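# Press the marked end of an ivory rocker switch

## Task

Push down the marked end of the ivory rocker switch until it stays latched down, with the switch still lying flat on the table. At the finish no part of the robot may be touching the switch. Any drink can, parts box or small stack bin present must still be upright.

## Robot and tools

Robot: two arms, left_arm and right_arm. Each has six joints, listed always in this order: waist, shoulder, elbow, wrist pitch, wrist yaw, wrist roll. Each also has a parallel gripper whose fingers point along the gripper's +z axis and close along its y axis.

Frame: every hand position, quaternion (wxyz) and velocity is in the scene frame. Its origin is at table-top height, halfway between the two arms' nominal bases. +x points out over the table, +z points up, and left_arm sits on the +y side. Arm names do not match image left or right. end_effector_position is in metres and marks the spot between the finger pads, about 1 cm short of the tips. Printed poses can be a few cm off, more at long reach. A BASES line, if present, gives calibrated base positions.

A row is 14 numbers, each in [-1, 1]: left_arm's six joint values then its opening, followed by right_arm's six joint values then its opening. Send all 14 even if one arm stays still. Joint values are offsets, not poses. Each is scaled so 1.0 equals 1.202 rad (waist), 1.258 rad (shoulder), 1.3 rad (elbow), 2.073 rad (wrist pitch), 2.022 rad (wrist yaw and wrist roll). They count from the Joint targets shown at the start of the action or call, not from the previous row. Repeating the same offset therefore moves the joint further. To hold an arm, send 0 for its six joints. The opening is absolute: +1 fully open, -1 closed. A 0 there is a real command (half open), so resend the current value (see Tool commands) to leave a gripper alone.

Stated joint ranges (rad): waist -2.618 to 3.054, shoulder 0.000 to 3.142, elbow 0.000 to 3.142, wrist pitch -1.571 to 1.571, wrist yaw -1.571 to 1.571, wrist roll -2.094 to 2.094. An action aiming more than 0.059 rad outside a range is rejected for both arms. Real limits may differ by up to 0.059 rad. Joints pushed past a real limit stop there, sometimes reported as "joint sent to its limit".

execute_actions(actions, cameras): actions is a list of actions. Each action is a list of 1 to 15 rows, one row per control step of 1/30 s. A short list repeats its last row to fill 15 steps, so one action lasts 0.5 s. An empty list just reports state and images. cameras picks image sources: omitted, null or ["all"] gives both, [] gives none, and an unknown name invalidates the call. Joint speed is capped. Each step, a target may lead its measured angle only by 0.202 (waist), 0.258 (shoulder), 0.3 (elbow), 0.573 (wrist pitch) or 0.522 rad (yaw, roll). If the targets would put a gripper more than 200 mm from where it is, that arm's targets are pulled back. Large changes therefore need several actions, and an unfinished one must be commanded again.

move(target, speed, blend, opening_speed, blocking, cameras): target is one 14-number row, or a list of up to 15 rows used as waypoints. All offsets count from the Joint targets at the moment of the call, not from the previous waypoint. All joints of both arms move in step, so hands follow curves. Paths avoid nothing. speed is in rad/s for whichever joint travels farthest, 0.01 to 2, default 0.5. Paths last at least 0.5 s, and those over 10 s stop short. blend (rad, one value or one per waypoint) rounds corners. 0 stops at each waypoint. opening_speed (per second on the -1..+1 scale, at least 0.2) ramps the grippers. Later waypoints change the fingers only after everything comes to rest. blocking=false returns after about 0.5 s while the move continues. The result adds a "move:" line: done, off_target (resting more than 0.035 rad from target), moving, held or fault. It may also note limits=held and, per arm, the farthest-off joint. Reaching the target says nothing about contact.

wait(seconds, cameras): 0 to 10 s, with the arms holding their last command. It ends early if a running move finishes. stop(cameras) brakes a running move, and fast moves need braking room. zoom_image(camera, region): camera is cam_head_left or cam_head_right. region is [x0, y0, x1, y1] in pixels of that camera's last image, with the origin at the top-left and at most 504x504. Both cameras give 896x504 images. Calibration for both is supplied and is accurate to millimetres near image centre. finished_scene(scene): ends the current scene, using its number, and cannot be undone.

Result lines: Joint positions and Joint velocities give each arm's six joints (rad, rad/s) plus finger-pad gap (m, 0.094 when fully open). "within noise" means the arm is still. Joint targets are the base for your next offsets. Tool commands show the current opening commands. grip_measured is the measured opening on the command scale. Joint torques are in joint order, include gravity, and have offsets and noise. Joints 1 to 3 wrap at ±28 N m. Step readings list joint angles at some control steps. "joint command not followed" means the clearance check changed targets. MOTOR HOT appears at 75 °C. An OVER-TEMPERATURE FAULT at 90 °C folds that arm away for good.

Cautions: approach the switch slowly and press only as deep as needed to latch it. Hard, fast contact counts as a slam or hit. Pressing toward an unreachable pose overheats motors, so end a press by commanding targets back above the current positions. Then lift clear so nothing touches the switch. Don't tip the can, box or bin, don't let anything leave the table, and keep the two arms from striking or squeezing each other.

Each tool is called after "Emit:" as name([rows], argument=value, ...), one row to a line, values as JSON.

## Session

Emit:
execute_actions(actions=[])

Scene clock: 0.00 s.
left_arm: end_effector_position=(+0.4364, +0.2538, +0.1116) grip_measured=+1.000 end_effector_quat_wxyz=(+0.579, +0.028, +0.810, -0.084) | right_arm: end_effector_position=(+0.3944, -0.2769, +0.0830) grip_measured=+1.000 end_effector_quat_wxyz=(+0.563, +0.034, +0.826, +0.021)
Joint positions: left_arm=[0.065 1.514 0.411 0.774 0.215 -0.036 0.094] | right_arm=[-0.117 1.567 0.353 0.835 -0.132 0.026 0.094]
Joint velocities: within noise
Joint torques (N m): no reading
Heat: left arm: 25 °C; right arm: 28 °C.
Joint targets: left_arm=[0.065 1.504 0.421 0.785 0.216 -0.036] | right_arm=[-0.117 1.561 0.359 0.836 -0.133 0.026]
Tool commands: left_gripper/opening=+1.0 right_gripper/opening=+1.0

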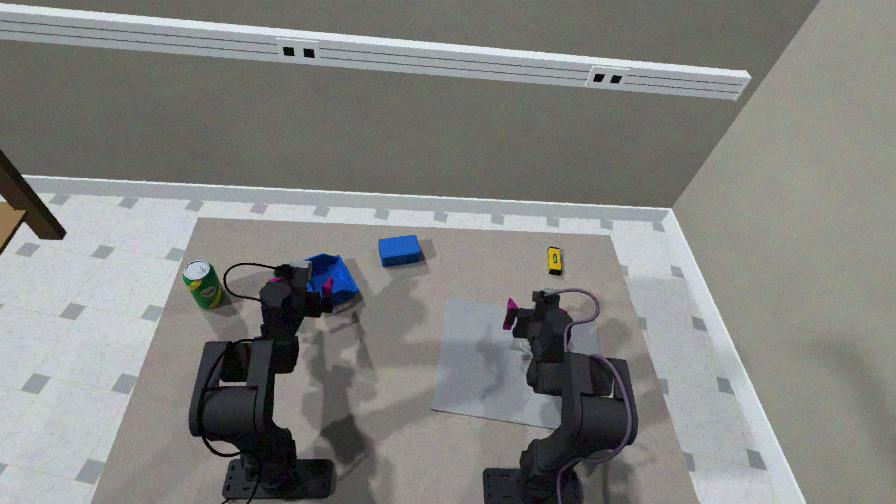

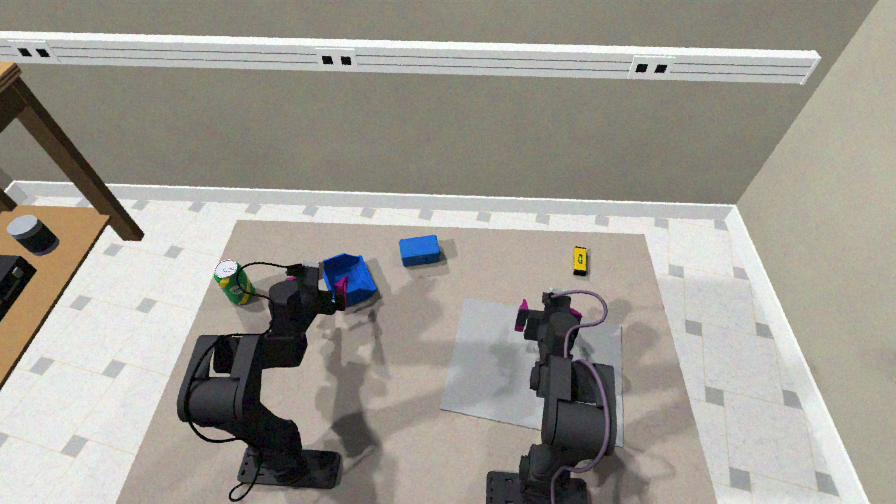

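Emit:
move([
  [0,0,0,0,0,0,1,-0.277,-0.2472,0.1854,-0.3068,0.03,-0.006,-1],
  [0,0,0,0,0,0,1,-0.5682,-0.0882,0.6469,-0.9822,0.0658,-0.0129,-1],
], speed=1.2, blend=0.2)

Emit:
zoom_image(camera="cam_head_left", region=[490, 310, 570, 370])

Emit:
zoom_image(camera="cam_head_right", region=[510, 315, 590, 375])

Scene clock: 11.37 s.
left_arm: end_effector_position=(+0.4364, +0.2538, +0.1116) grip_measured=+1.000 end_effector_quat_wxyz=(+0.579, +0.028, +0.810, -0.084) | right_arm: end_effector_position=(+0.1856, -0.4354, +0.1248) grip_measured=-0.997 end_effector_quat_wxyz=(+0.052, +0.403, +0.914, -0.016)
Joint positions: left_arm=[0.065 1.514 0.411 0.774 0.215 -0.036 0.094] | right_arm=[-0.796 1.436 1.163 -1.189 -0.012 0.005 0]
Joint velocities: within noise
Joint torques (N m): left_arm=[-0.12 -5.3 7.39 2.23 0.09 -0.04] | right_arm=[-0.39 -3.17 9.87 0.39 0.13 -0.08]
Heat: left arm: 27 °C; right arm: 30 °C.
Joint targets: left_arm=[0.065 1.504 0.421 0.785 0.216 -0.036] | right_arm=[-0.800 1.450 1.200 -1.200 0.000 0.000]
move: off_target (right_arm); right_arm: the elbow is farthest, 0.037 rad from its target

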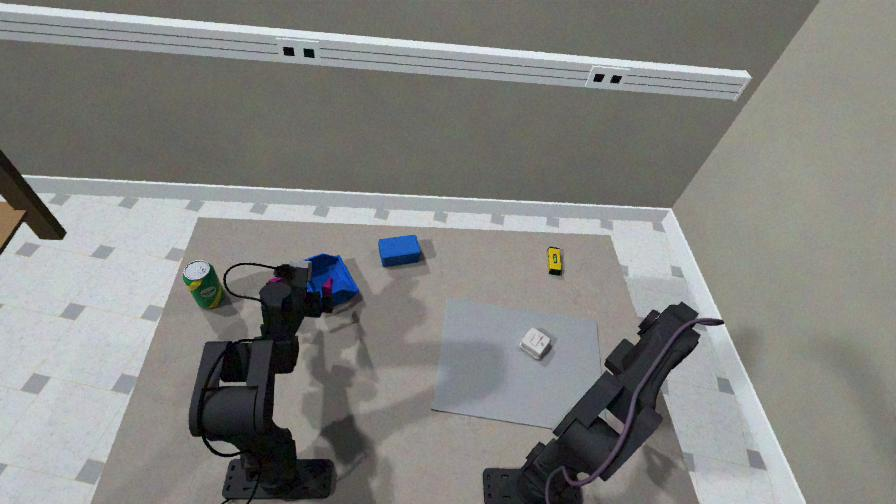

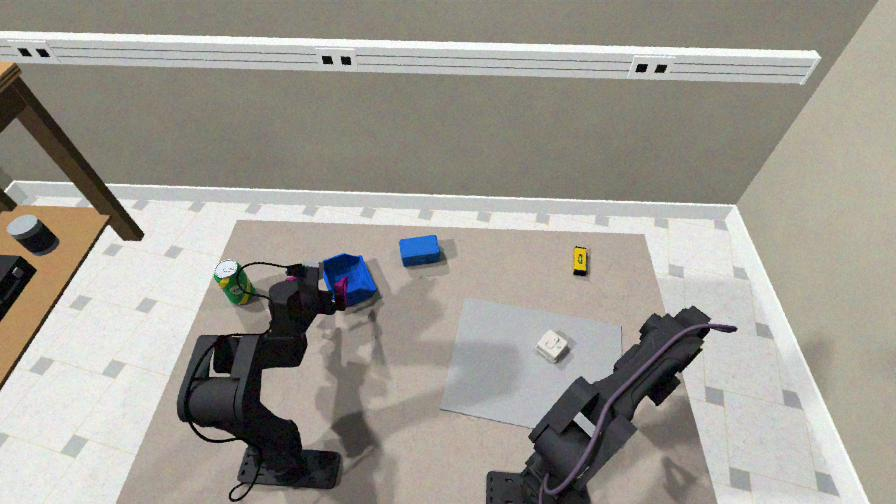

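Scaled by 6.300 from the camera's 896x504 image, which has a finer 1280x720 frame.

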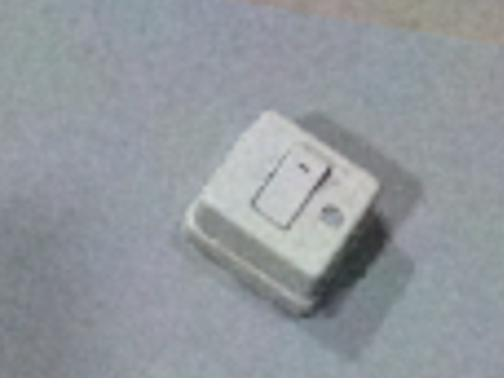

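Scaled by 6.300 from the camera's 896x504 image, which has a finer 1280x720 frame.

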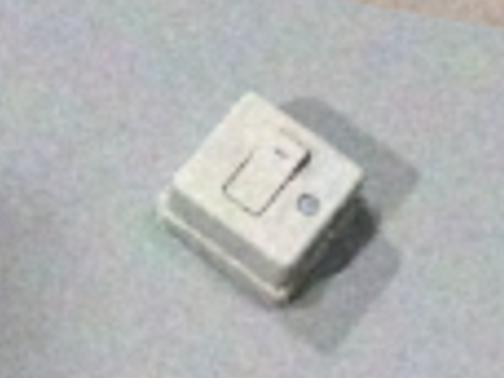

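Emit:
move(target=[0,0,0,0,0,0,1,0.5337,0.3084,0.1492,0.0507,0,0,-1], speed=0.8)

Emit:
zoom_image(camera="cam_head_left", region=[510, 310, 570, 360])

Emit:
zoom_image(camera="cam_head_right", region=[525, 310, 585, 360])

Scene clock: 17.53 s.
left_arm: end_effector_position=(+0.4364, +0.2538, +0.1116) grip_measured=+1.000 end_effector_quat_wxyz=(+0.579, +0.028, +0.810, -0.084) | right_arm: end_effector_position=(+0.3305, -0.3027, +0.0696) grip_measured=-0.997 end_effector_quat_wxyz=(-0.001, +0.094, +0.996, +0.002)
Joint positions: left_arm=[0.065 1.514 0.411 0.774 0.215 -0.036 0.094] | right_arm=[-0.154 1.823 1.358 -1.108 -0.005 0.004 0]
Joint velocities: within noise
Joint torques (N m): left_arm=[-0.01 -5.29 7.24 2.24 0.1 0.01] | right_arm=[-0.46 -6.17 9.47 0.48 0.06 -0.06]
Heat: left arm: 28 °C; right arm: 31 °C.
Joint targets: left_arm=[0.065 1.504 0.421 0.785 0.216 -0.036] | right_arm=[-0.159 1.838 1.394 -1.095 0.000 0.000]
move: off_target (right_arm); right_arm: the elbow is farthest, 0.036 rad from its target

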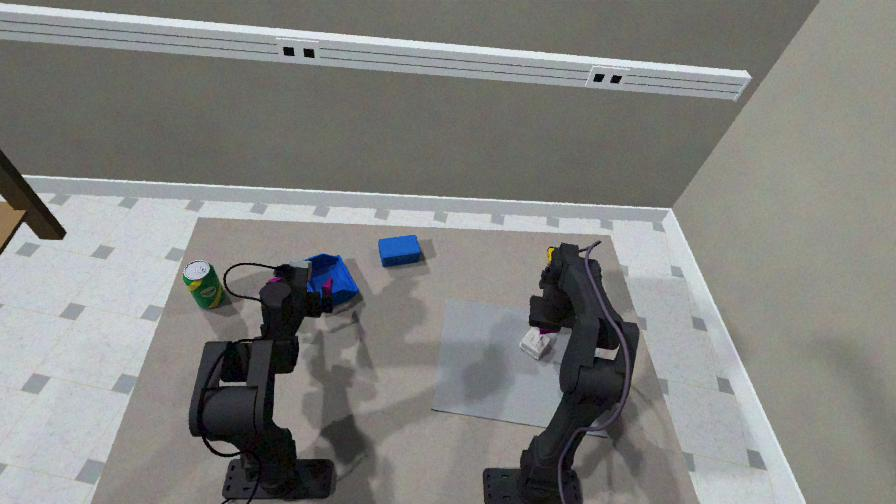

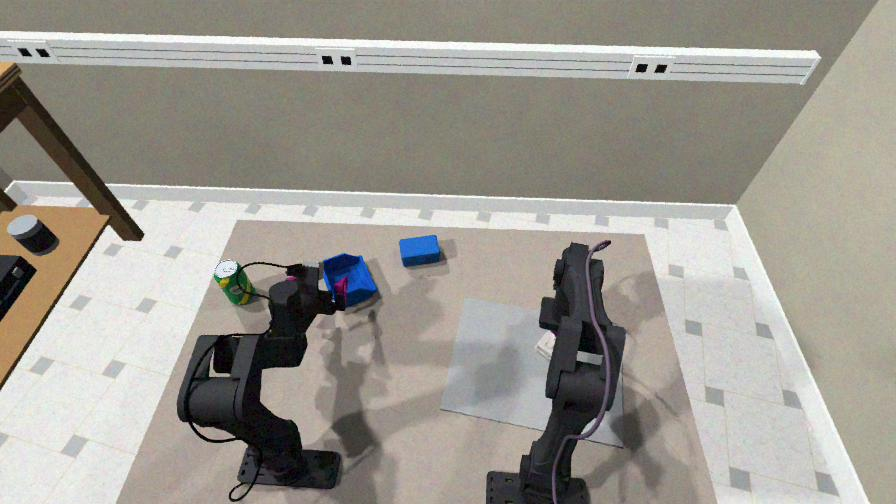

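Scaled by 8.400 from the camera's 896x504 image, which has a finer 1280x720 frame.

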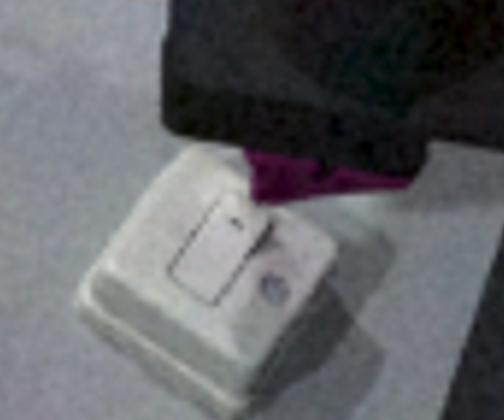

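Scaled by 8.400 from the camera's 896x504 image, which has a finer 1280x720 frame.

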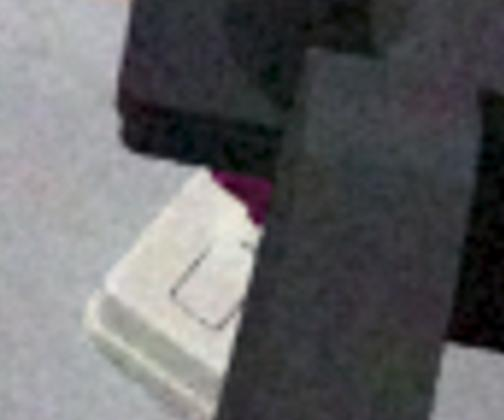

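Emit:
move(target=[0,0,0,0,0,0,1,0.0075,0.0342,-0.0985,0.0574,0,0,-1], speed=0.12, cameras=["cam_head_left"])

Emit:
zoom_image(camera="cam_head_left", region=[510, 315, 570, 365])

Scene clock: 23.70 s.
left_arm: end_effector_position=(+0.4364, +0.2538, +0.1116) grip_measured=+1.000 end_effector_quat_wxyz=(+0.579, +0.028, +0.810, -0.084) | right_arm: end_effector_position=(+0.3327, -0.3031, +0.0415) grip_measured=-0.997 end_effector_quat_wxyz=(+0.000, +0.094, +0.996, +0.002)
Joint positions: left_arm=[0.065 1.514 0.411 0.774 0.215 -0.036 0.094] | right_arm=[-0.154 1.859 1.288 -1.001 -0.005 0.004 0]
Joint velocities: within noise
Joint torques (N m): left_arm=[0.01 -5.29 7.25 2.24 0.08 -0.02] | right_arm=[0.38 -5.96 4.41 0.66 -0.02 -0.06]
Heat: left arm: 29 °C; right arm: 32 °C.
Joint targets: left_arm=[0.065 1.504 0.421 0.785 0.216 -0.036] | right_arm=[-0.150 1.881 1.266 -0.976 0.000 0.000]
move: done
Images, in order (width x height): cam_head_left 896x504.

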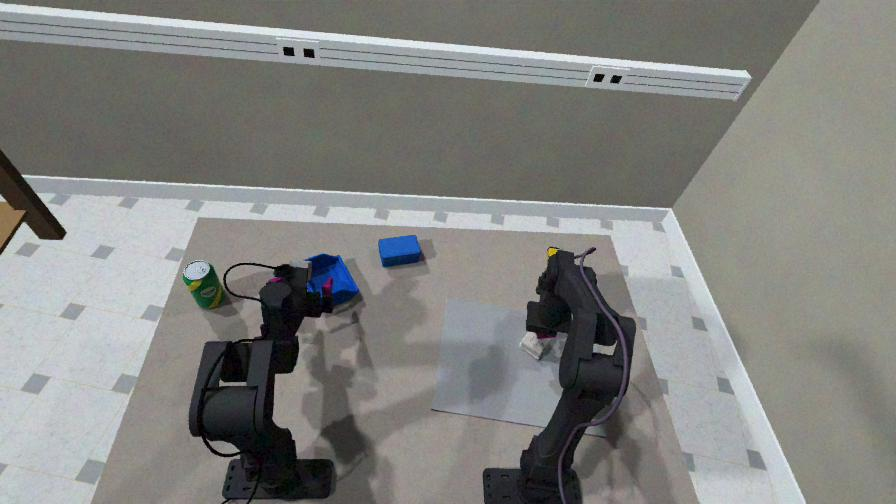

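Scaled by 8.400 from the camera's 896x504 image, which has a finer 1280x720 frame.

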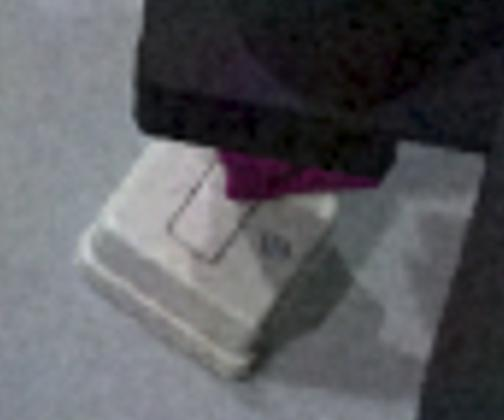

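Emit:
move(target=[0,0,0,0,0,0,1,0,0.0046,-0.0074,0.0074,0,0,-1], speed=0.06, cameras=["cam_head_left"])

Emit:
zoom_image(camera="cam_head_left", region=[510, 315, 570, 365])

Scene clock: 28.43 s.
left_arm: end_effector_position=(+0.4364, +0.2538, +0.1116) grip_measured=+1.000 end_effector_quat_wxyz=(+0.579, +0.028, +0.810, -0.084) | right_arm: end_effector_position=(+0.3337, -0.3034, +0.0398) grip_measured=-0.997 end_effector_quat_wxyz=(+0.003, +0.094, +0.996, +0.002)
Joint positions: left_arm=[0.065 1.514 0.411 0.774 0.215 -0.036 0.094] | right_arm=[-0.154 1.859 1.281 -0.987 -0.004 0.004 0]
Joint velocities: within noise
Joint torques (N m): left_arm=[-0.06 -5.33 7.31 2.25 0.09 -0.04] | right_arm=[0.36 -5.45 4.22 0.64 0.04 -0.06]
Heat: left arm: 30 °C; right arm: 31 °C.
Joint targets: left_arm=[0.065 1.504 0.421 0.785 0.216 -0.036] | right_arm=[-0.150 1.887 1.256 -0.961 0.000 0.000]
move: done
Images, in order (width x height): cam_head_left 896x504.

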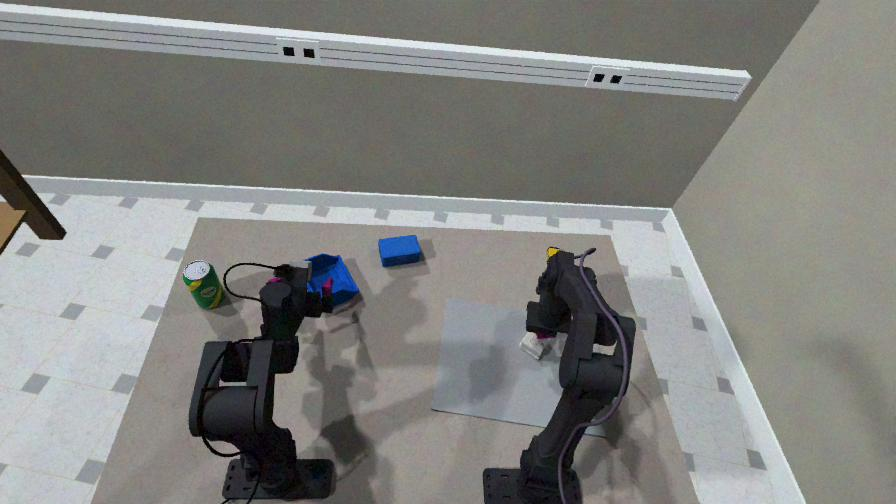

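Scaled by 8.400 from the camera's 896x504 image, which has a finer 1280x720 frame.

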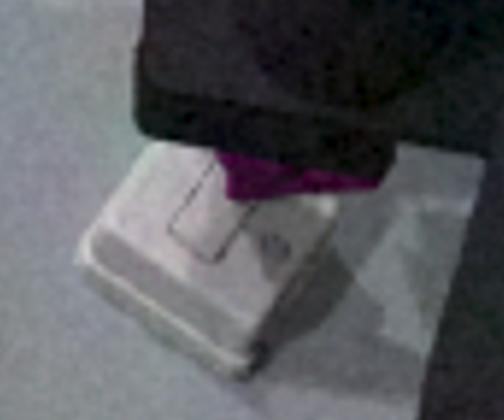

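Emit:
move(target=[0,0,0,0,0,0,1,0,0.0030,-0.0130,0.0093,0,0,-1], speed=0.06, cameras=["cam_head_left"])

Emit:
zoom_image(camera="cam_head_left", region=[510, 315, 570, 365])

Scene clock: 33.97 s.
left_arm: end_effector_position=(+0.4364, +0.2538, +0.1116) grip_measured=+1.000 end_effector_quat_wxyz=(+0.579, +0.028, +0.810, -0.084) | right_arm: end_effector_position=(+0.3344, -0.3036, +0.0363) grip_measured=-0.997 end_effector_quat_wxyz=(+0.005, +0.094, +0.996, +0.001)
Joint positions: left_arm=[0.065 1.514 0.411 0.774 0.215 -0.036 0.094] | right_arm=[-0.154 1.863 1.271 -0.97 -0.003 0.004 0]
Joint velocities: within noise
Joint torques (N m): left_arm=[-0.03 -5.24 7.3 2.24 0.1 -0.03] | right_arm=[0.38 -5.46 3.63 0.67 0.06 -0.06]
Heat: left arm: 30 °C; right arm: 30 °C.
Joint targets: left_arm=[0.065 1.504 0.421 0.785 0.216 -0.036] | right_arm=[-0.150 1.890 1.240 -0.942 0.000 0.000]
move: done
Images, in order (width x height): cam_head_left 896x504.

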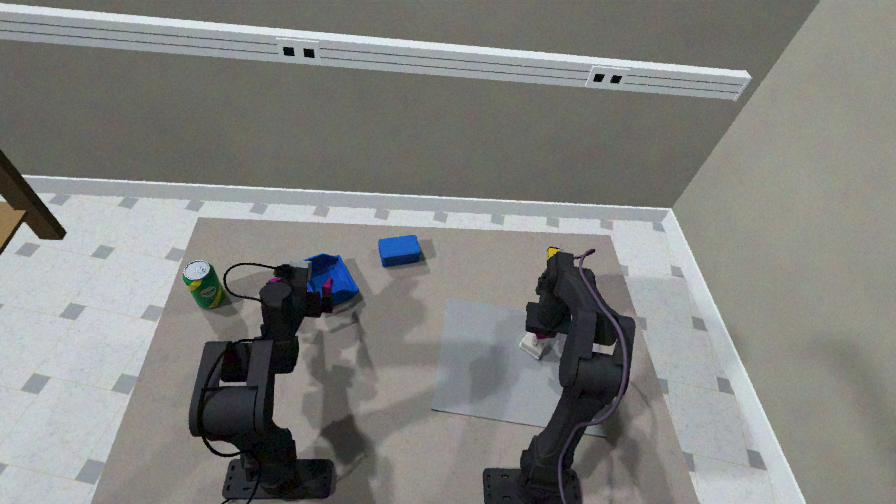

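Scaled by 8.400 from the camera's 896x504 image, which has a finer 1280x720 frame.

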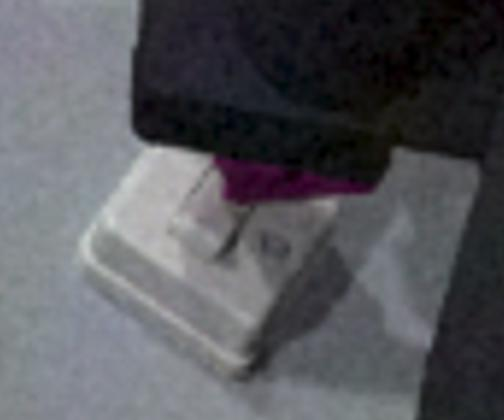

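Emit:
move(target=[0,0,0,0,0,0,1,0,-0.0715,0.1615,-0.1148,0,0,-1], speed=0.4, cameras=["cam_head_left"])

Emit:
zoom_image(camera="cam_head_left", region=[515, 325, 559, 361])

Scene clock: 37.07 s.
left_arm: end_effector_position=(+0.4364, +0.2538, +0.1116) grip_measured=+1.000 end_effector_quat_wxyz=(+0.579, +0.028, +0.810, -0.084) | right_arm: end_effector_position=(+0.3335, -0.3034, +0.0832) grip_measured=-0.997 end_effector_quat_wxyz=(-0.003, +0.094, +0.996, +0.002)
Joint positions: left_arm=[0.065 1.514 0.411 0.774 0.215 -0.036 0.094] | right_arm=[-0.154 1.828 1.42 -1.168 -0.003 0.004 0]
Joint velocities: within noise
Joint torques (N m): left_arm=[-0.12 -5.24 7.34 2.22 0.08 -0.04] | right_arm=[0.39 -9.35 8.98 0.24 0.04 -0.07]
Heat: left arm: 30 °C; right arm: 30 °C.
Joint targets: left_arm=[0.065 1.504 0.421 0.785 0.216 -0.036] | right_arm=[-0.150 1.800 1.450 -1.180 0.000 0.000]
move: done
Images, in order (width x height): cam_head_left 896x504.

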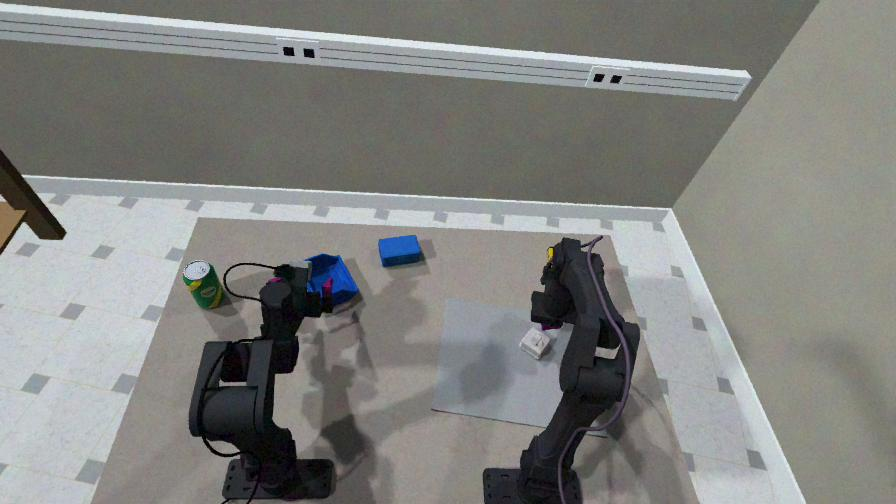

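Scaled by 11.455 from the camera's 896x504 image, which has a finer 1280x720 frame.

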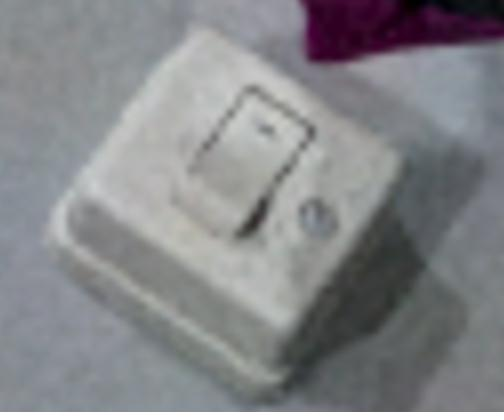

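Marked end is down, the opposite end has popped up, the switch lies flat, and the gripper is clear.

Emit:
finished_scene(scene=2)

The scene is finished: the task was done.


## Next scene

The same job, from a new start.

Emit:
execute_actions(actions=[])

Scene clock: 0.00 s.
left_arm: end_effector_position=(+0.4252, +0.2846, +0.1121) grip_measured=+1.000 end_effector_quat_wxyz=(+0.604, -0.041, +0.796, +0.012) | right_arm: end_effector_position=(+0.4148, -0.2792, +0.1161) grip_measured=+1.000 end_effector_quat_wxyz=(+0.622, +0.064, +0.779, -0.053)
Joint positions: left_arm=[0.015 1.501 0.327 0.9 -0.072 -0.052 0.094] | right_arm=[-0.001 1.617 0.385 1.006 0.133 0.026 0.094]
Joint velocities: within noise
Joint torques (N m): no reading
Heat: left arm: 24 °C; right arm: 27 °C.
Joint targets: left_arm=[0.015 1.492 0.336 0.910 -0.072 -0.052] | right_arm=[-0.001 1.609 0.392 1.009 0.134 0.026]
Tool commands: left_gripper/opening=+1.0 right_gripper/opening=+1.0

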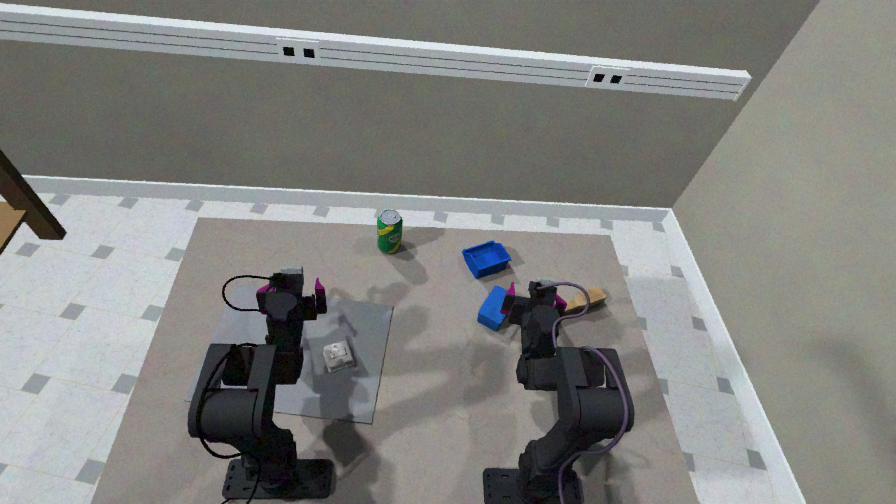

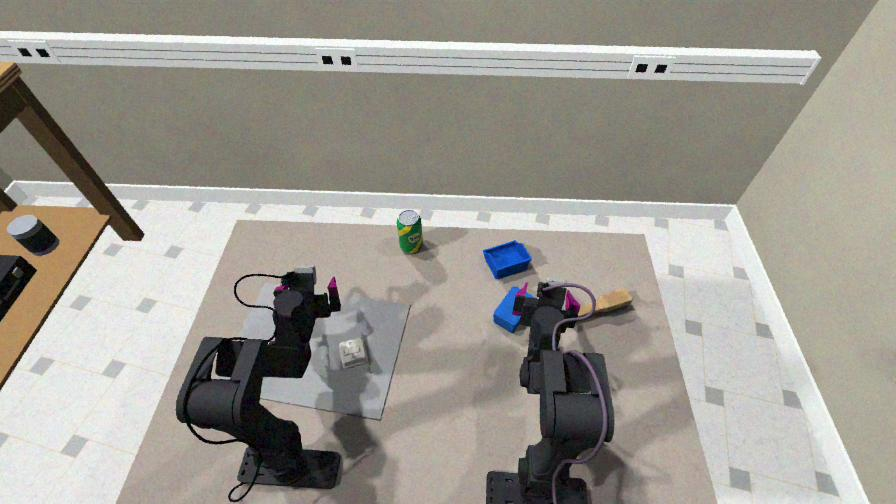

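Emit:
zoom_image(camera="cam_head_left", region=[314, 332, 362, 372])

Emit:
zoom_image(camera="cam_head_right", region=[328, 332, 376, 372])

Scaled by 10.500 from the camera's 896x504 image, which has a finer 1280x720 frame.

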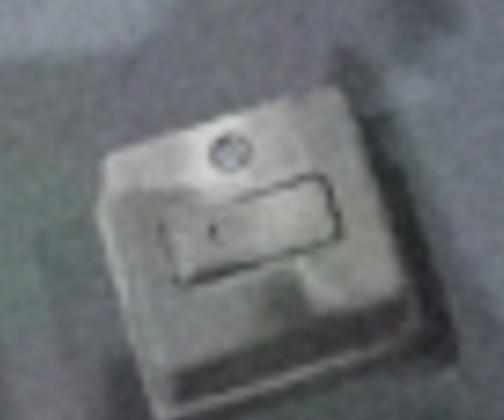

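Scaled by 10.500 from the camera's 896x504 image, which has a finer 1280x720 frame.

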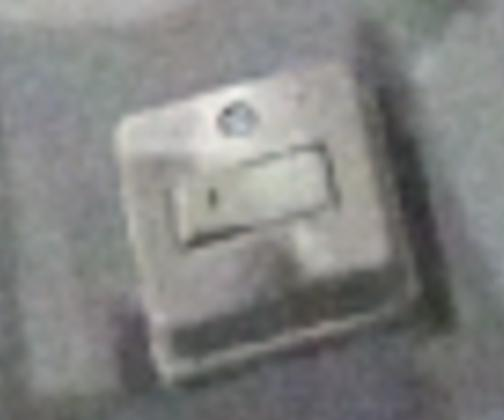

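Emit:
move([
  [-0.0541,-0.1924,0.2185,-0.3907,0.018,0.013,-1,0,0,0,0,0,0,1],
  [-0.2454,-0.0334,0.5877,-0.9696,0.0356,0.0257,-1,0,0,0,0,0,0,1],
  [-0.2618,0.066,0.5577,-0.9503,0.0356,0.0257,-1,0,0,0,0,0,0,1],
], speed=[1.2,1.2,0.5], blend=[0.2,0.05,0])

Emit:
zoom_image(camera="cam_head_right", region=[323, 325, 371, 365])

Emit:
zoom_image(camera="cam_head_left", region=[310, 325, 358, 365])

Scene clock: 9.10 s.
left_arm: end_effector_position=(+0.2866, +0.1935, +0.0673) grip_measured=-0.995 end_effector_quat_wxyz=(+0.003, +0.150, +0.989, +0.004) | right_arm: end_effector_position=(+0.4148, -0.2792, +0.1161) grip_measured=+1.000 end_effector_quat_wxyz=(+0.622, +0.064, +0.779, -0.053)
Joint positions: left_arm=[-0.294 1.57 1.061 -1.058 -0.01 -0.012 0] | right_arm=[-0.001 1.617 0.385 1.006 0.133 0.026 0.094]
Joint velocities: within noise
Joint torques (N m): left_arm=[-0.5 -4.98 6.52 0.52 0.13 0.1] | right_arm=[0.01 -5.26 5.93 2.11 0.02 -0.03]
Heat: left arm: 25 °C; right arm: 29 °C.
Joint targets: left_arm=[-0.300 1.575 1.061 -1.060 0.000 -0.001] | right_arm=[-0.001 1.609 0.392 1.009 0.134 0.026]
move: done

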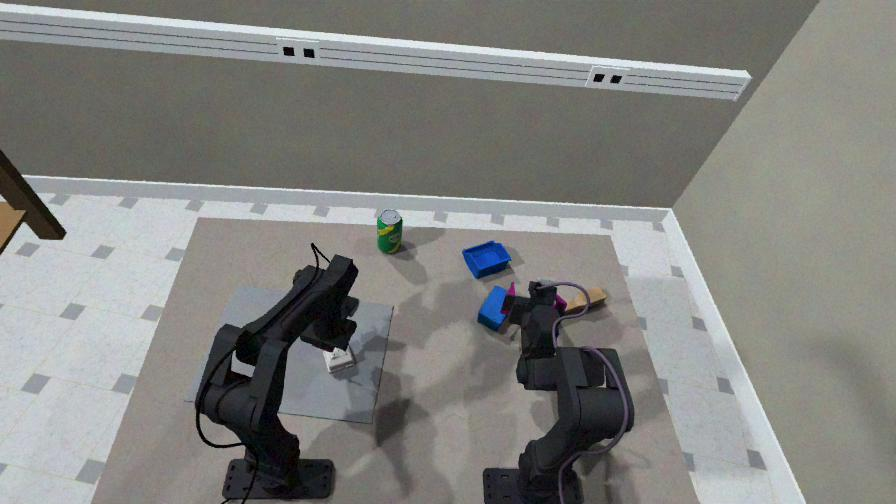

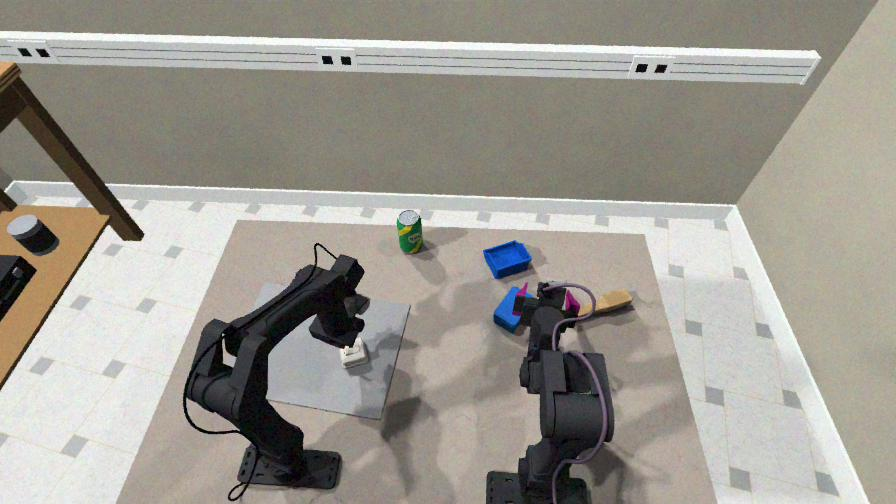

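Scaled by 10.500 from the camera's 896x504 image, which has a finer 1280x720 frame.

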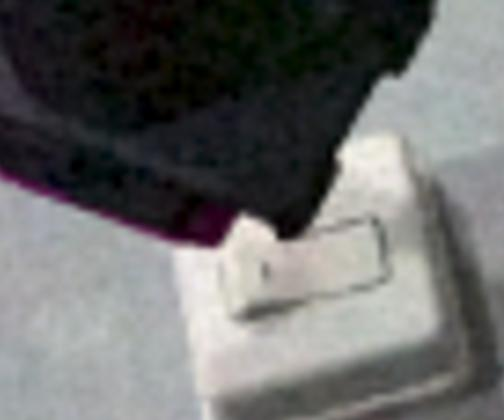

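Scaled by 10.500 from the camera's 896x504 image, which has a finer 1280x720 frame.

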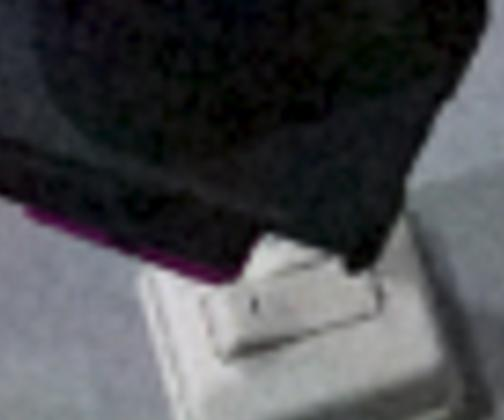

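Emit:
move(target=[-0.010, 0.0358, -0.0746, 0.0671, 0, 0, -1, 0, 0, 0, 0, 0, 0, 1], speed=0.12)

Scene clock: 17.63 s.
left_arm: end_effector_position=(+0.2814, +0.1923, +0.0371) grip_measured=-0.995 end_effector_quat_wxyz=(-0.004, +0.155, +0.988, +0.006) | right_arm: end_effector_position=(+0.4148, -0.2792, +0.1161) grip_measured=+1.000 end_effector_quat_wxyz=(+0.622, +0.064, +0.779, -0.053)
Joint positions: left_arm=[-0.305 1.605 0.97 -0.947 -0.01 -0.012 0] | right_arm=[-0.001 1.617 0.385 1.006 0.133 0.026 0.094]
Joint velocities: within noise
Joint torques (N m): left_arm=[-0.58 -4.29 5.68 0.77 0.11 0.11] | right_arm=[-0.01 -5.26 5.93 2.1 0.02 -0.02]
Heat: left arm: 25 °C; right arm: 30 °C.
Joint targets: left_arm=[-0.312 1.620 0.964 -0.921 0.000 -0.001] | right_arm=[-0.001 1.609 0.392 1.009 0.134 0.026]
move: done

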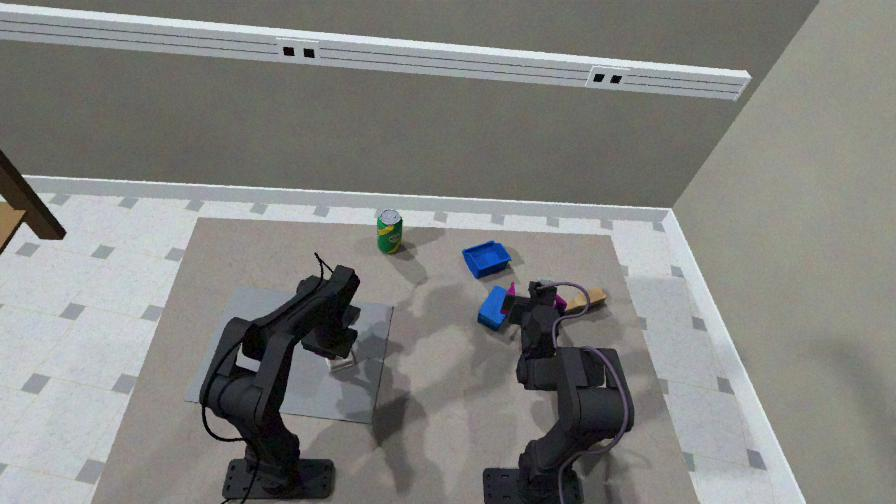

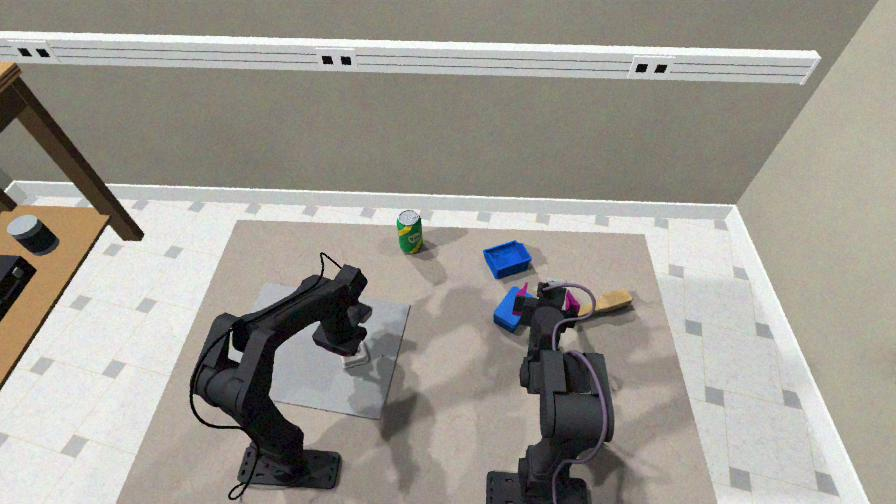

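Emit:
zoom_image(camera="cam_head_right", region=[328, 325, 376, 373])

Emit:
zoom_image(camera="cam_head_left", region=[314, 332, 362, 380])

Scaled by 10.500 from the camera's 896x504 image, which has a finer 1280x720 frame.

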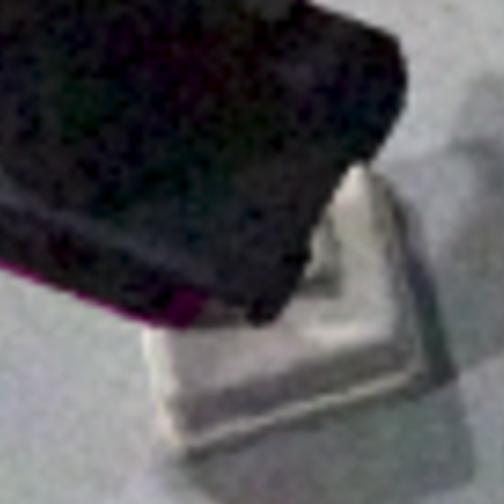

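Scaled by 10.500 from the camera's 896x504 image, which has a finer 1280x720 frame.

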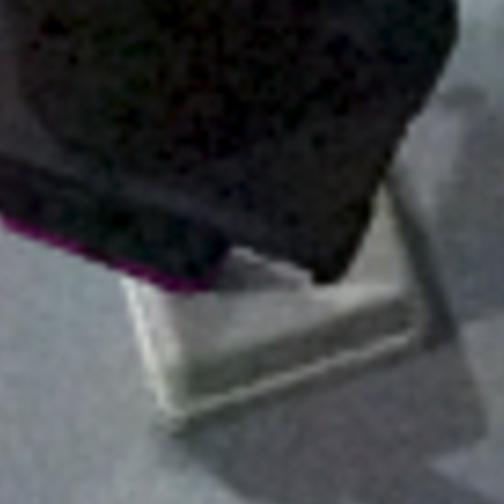

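Emit:
move(target=[0, 0.0046, -0.0095, 0.0095, 0, 0, -1, 0, 0, 0, 0, 0, 0, 1], speed=0.06)

Emit:
zoom_image(camera="cam_head_right", region=[328, 325, 376, 373])

Emit:
zoom_image(camera="cam_head_left", region=[314, 332, 362, 380])

Scene clock: 21.47 s.
left_arm: end_effector_position=(+0.2813, +0.1924, +0.0368) grip_measured=-0.995 end_effector_quat_wxyz=(-0.004, +0.155, +0.988, +0.006) | right_arm: end_effector_position=(+0.4148, -0.2792, +0.1161) grip_measured=+1.000 end_effector_quat_wxyz=(+0.622, +0.064, +0.779, -0.053)
Joint positions: left_arm=[-0.305 1.605 0.969 -0.945 -0.01 -0.012 0] | right_arm=[-0.001 1.617 0.385 1.006 0.133 0.026 0.094]
Joint velocities: within noise
Joint torques (N m): left_arm=[-0.55 -3.88 4.67 0.96 0.11 0.08] | right_arm=[-0.01 -5.26 5.93 2.1 0.02 -0.03]
Heat: left arm: 25 °C; right arm: 30 °C.
Joint targets: left_arm=[-0.312 1.626 0.952 -0.901 0.000 -0.001] | right_arm=[-0.001 1.609 0.392 1.009 0.134 0.026]
move: off_target (left_arm); left_arm: the wrist pitch is farthest, 0.044 rad from its target

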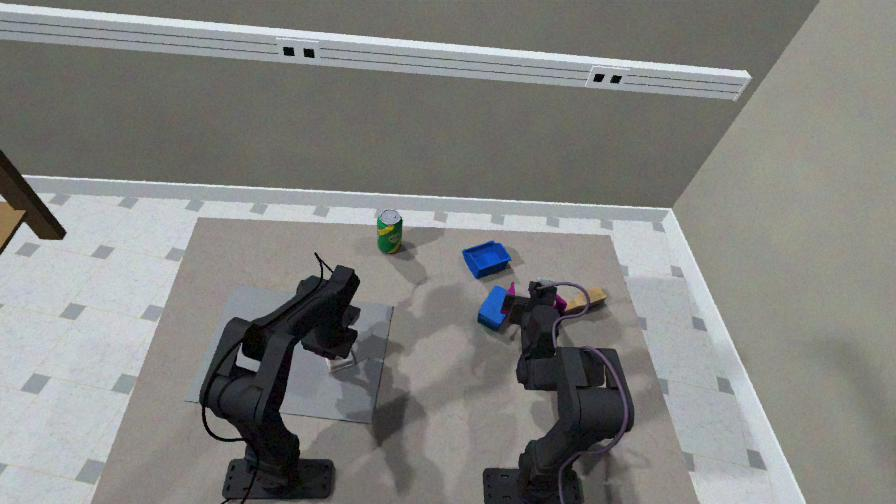

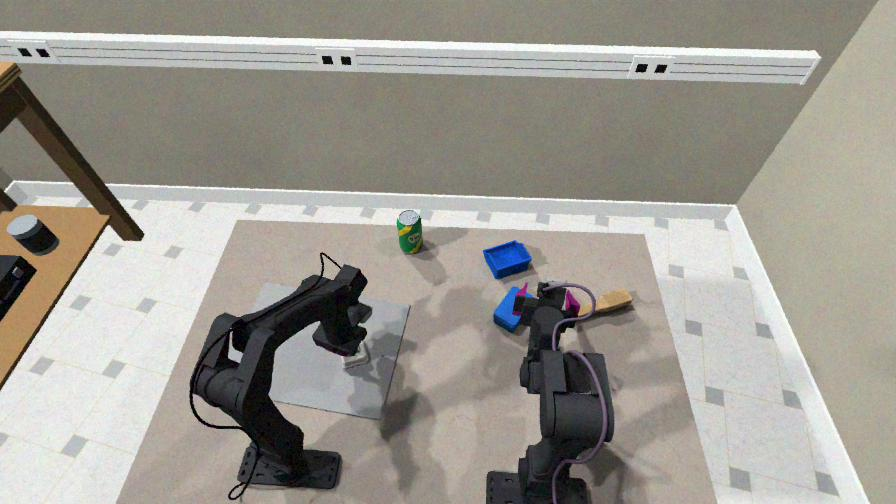

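Scaled by 10.500 from the camera's 896x504 image, which has a finer 1280x720 frame.

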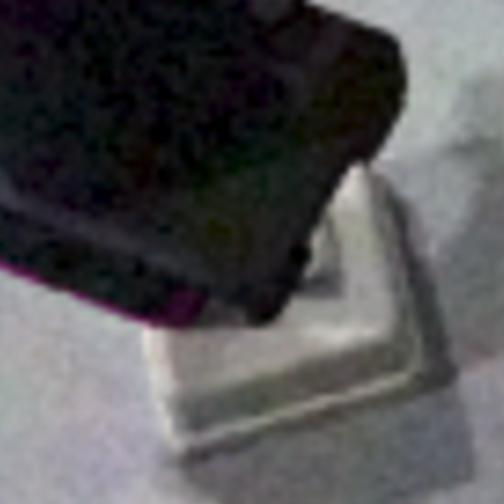

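Scaled by 10.500 from the camera's 896x504 image, which has a finer 1280x720 frame.

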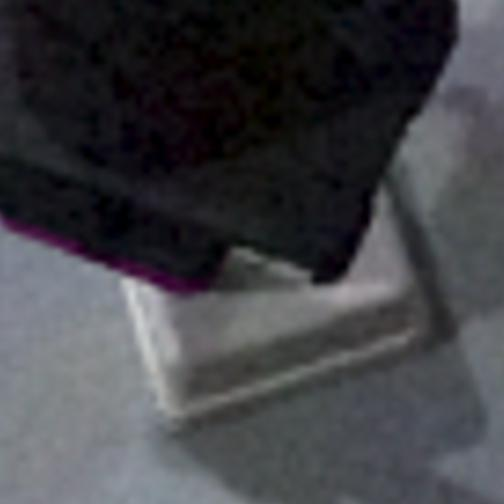

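Emit:
move(target=[0, -0.100, 0.168, -0.139, 0, 0, -1, 0, 0, 0, 0, 0, 0, 1], speed=0.35)

Emit:
zoom_image(camera="cam_head_right", region=[328, 325, 376, 373])

Emit:
zoom_image(camera="cam_head_left", region=[314, 332, 362, 380])

Scene clock: 26.27 s.
left_arm: end_effector_position=(+0.2827, +0.1918, +0.0991) grip_measured=-0.995 end_effector_quat_wxyz=(+0.006, +0.155, +0.988, +0.004) | right_arm: end_effector_position=(+0.4148, -0.2792, +0.1161) grip_measured=+1.000 end_effector_quat_wxyz=(+0.622, +0.064, +0.779, -0.053)
Joint positions: left_arm=[-0.305 1.526 1.148 -1.182 -0.009 -0.012 0] | right_arm=[-0.001 1.617 0.385 1.006 0.133 0.026 0.094]
Joint velocities: within noise
Joint torques (N m): left_arm=[-0.64 -7.3 8.83 0.51 0.11 0.09] | right_arm=[0.01 -5.26 5.91 2.1 0.02 -0.03]
Heat: left arm: 25 °C; right arm: 31 °C.
Joint targets: left_arm=[-0.312 1.500 1.170 -1.189 0.000 -0.001] | right_arm=[-0.001 1.609 0.392 1.009 0.134 0.026]
move: done

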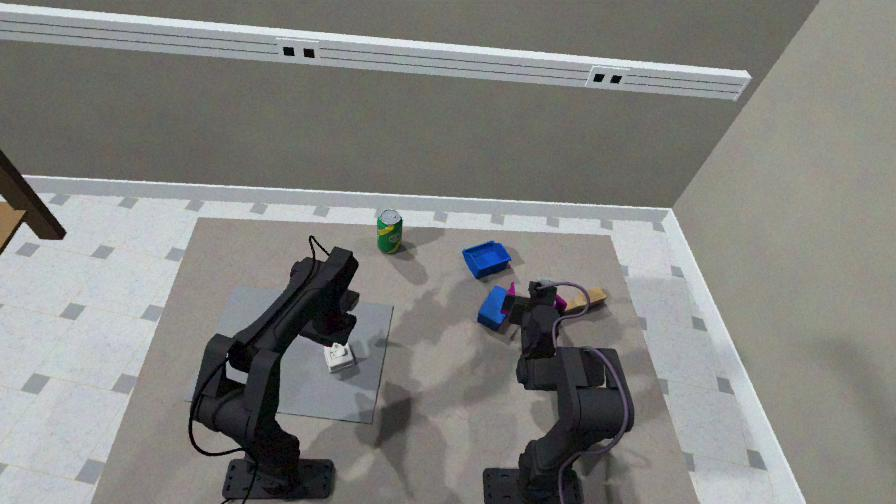

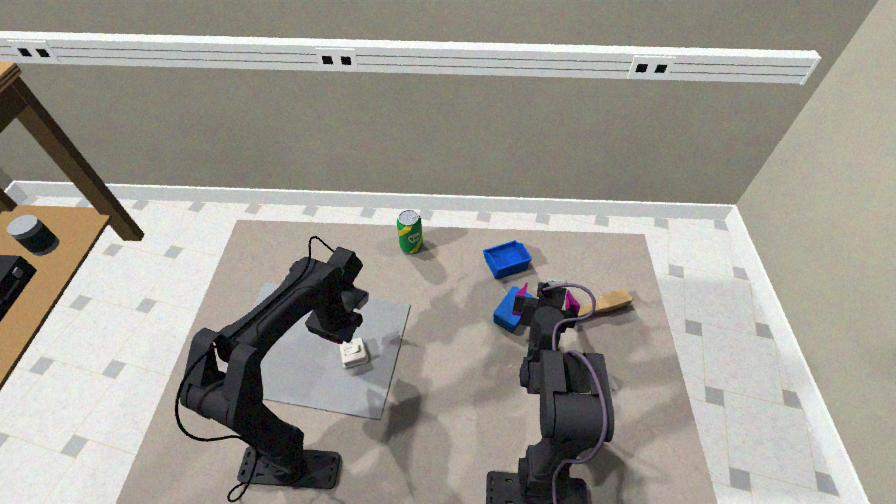

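Scaled by 10.500 from the camera's 896x504 image, which has a finer 1280x720 frame.

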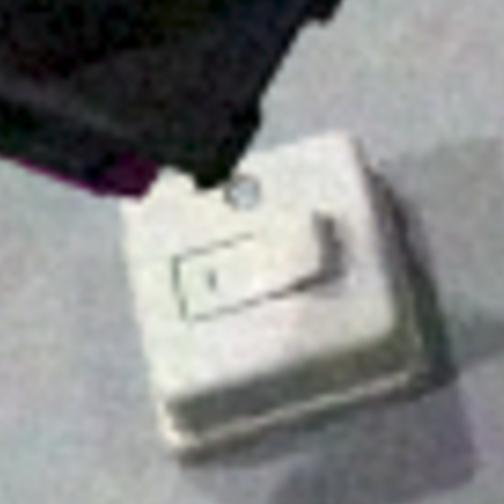

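Scaled by 10.500 from the camera's 896x504 image, which has a finer 1280x720 frame.

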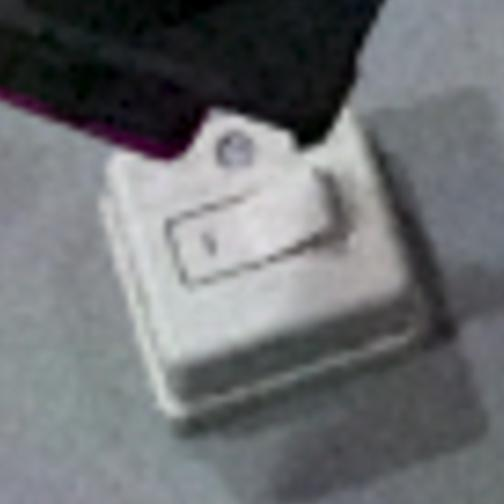

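Emit:
finished_scene(scene=3)

The scene is finished: the task was done.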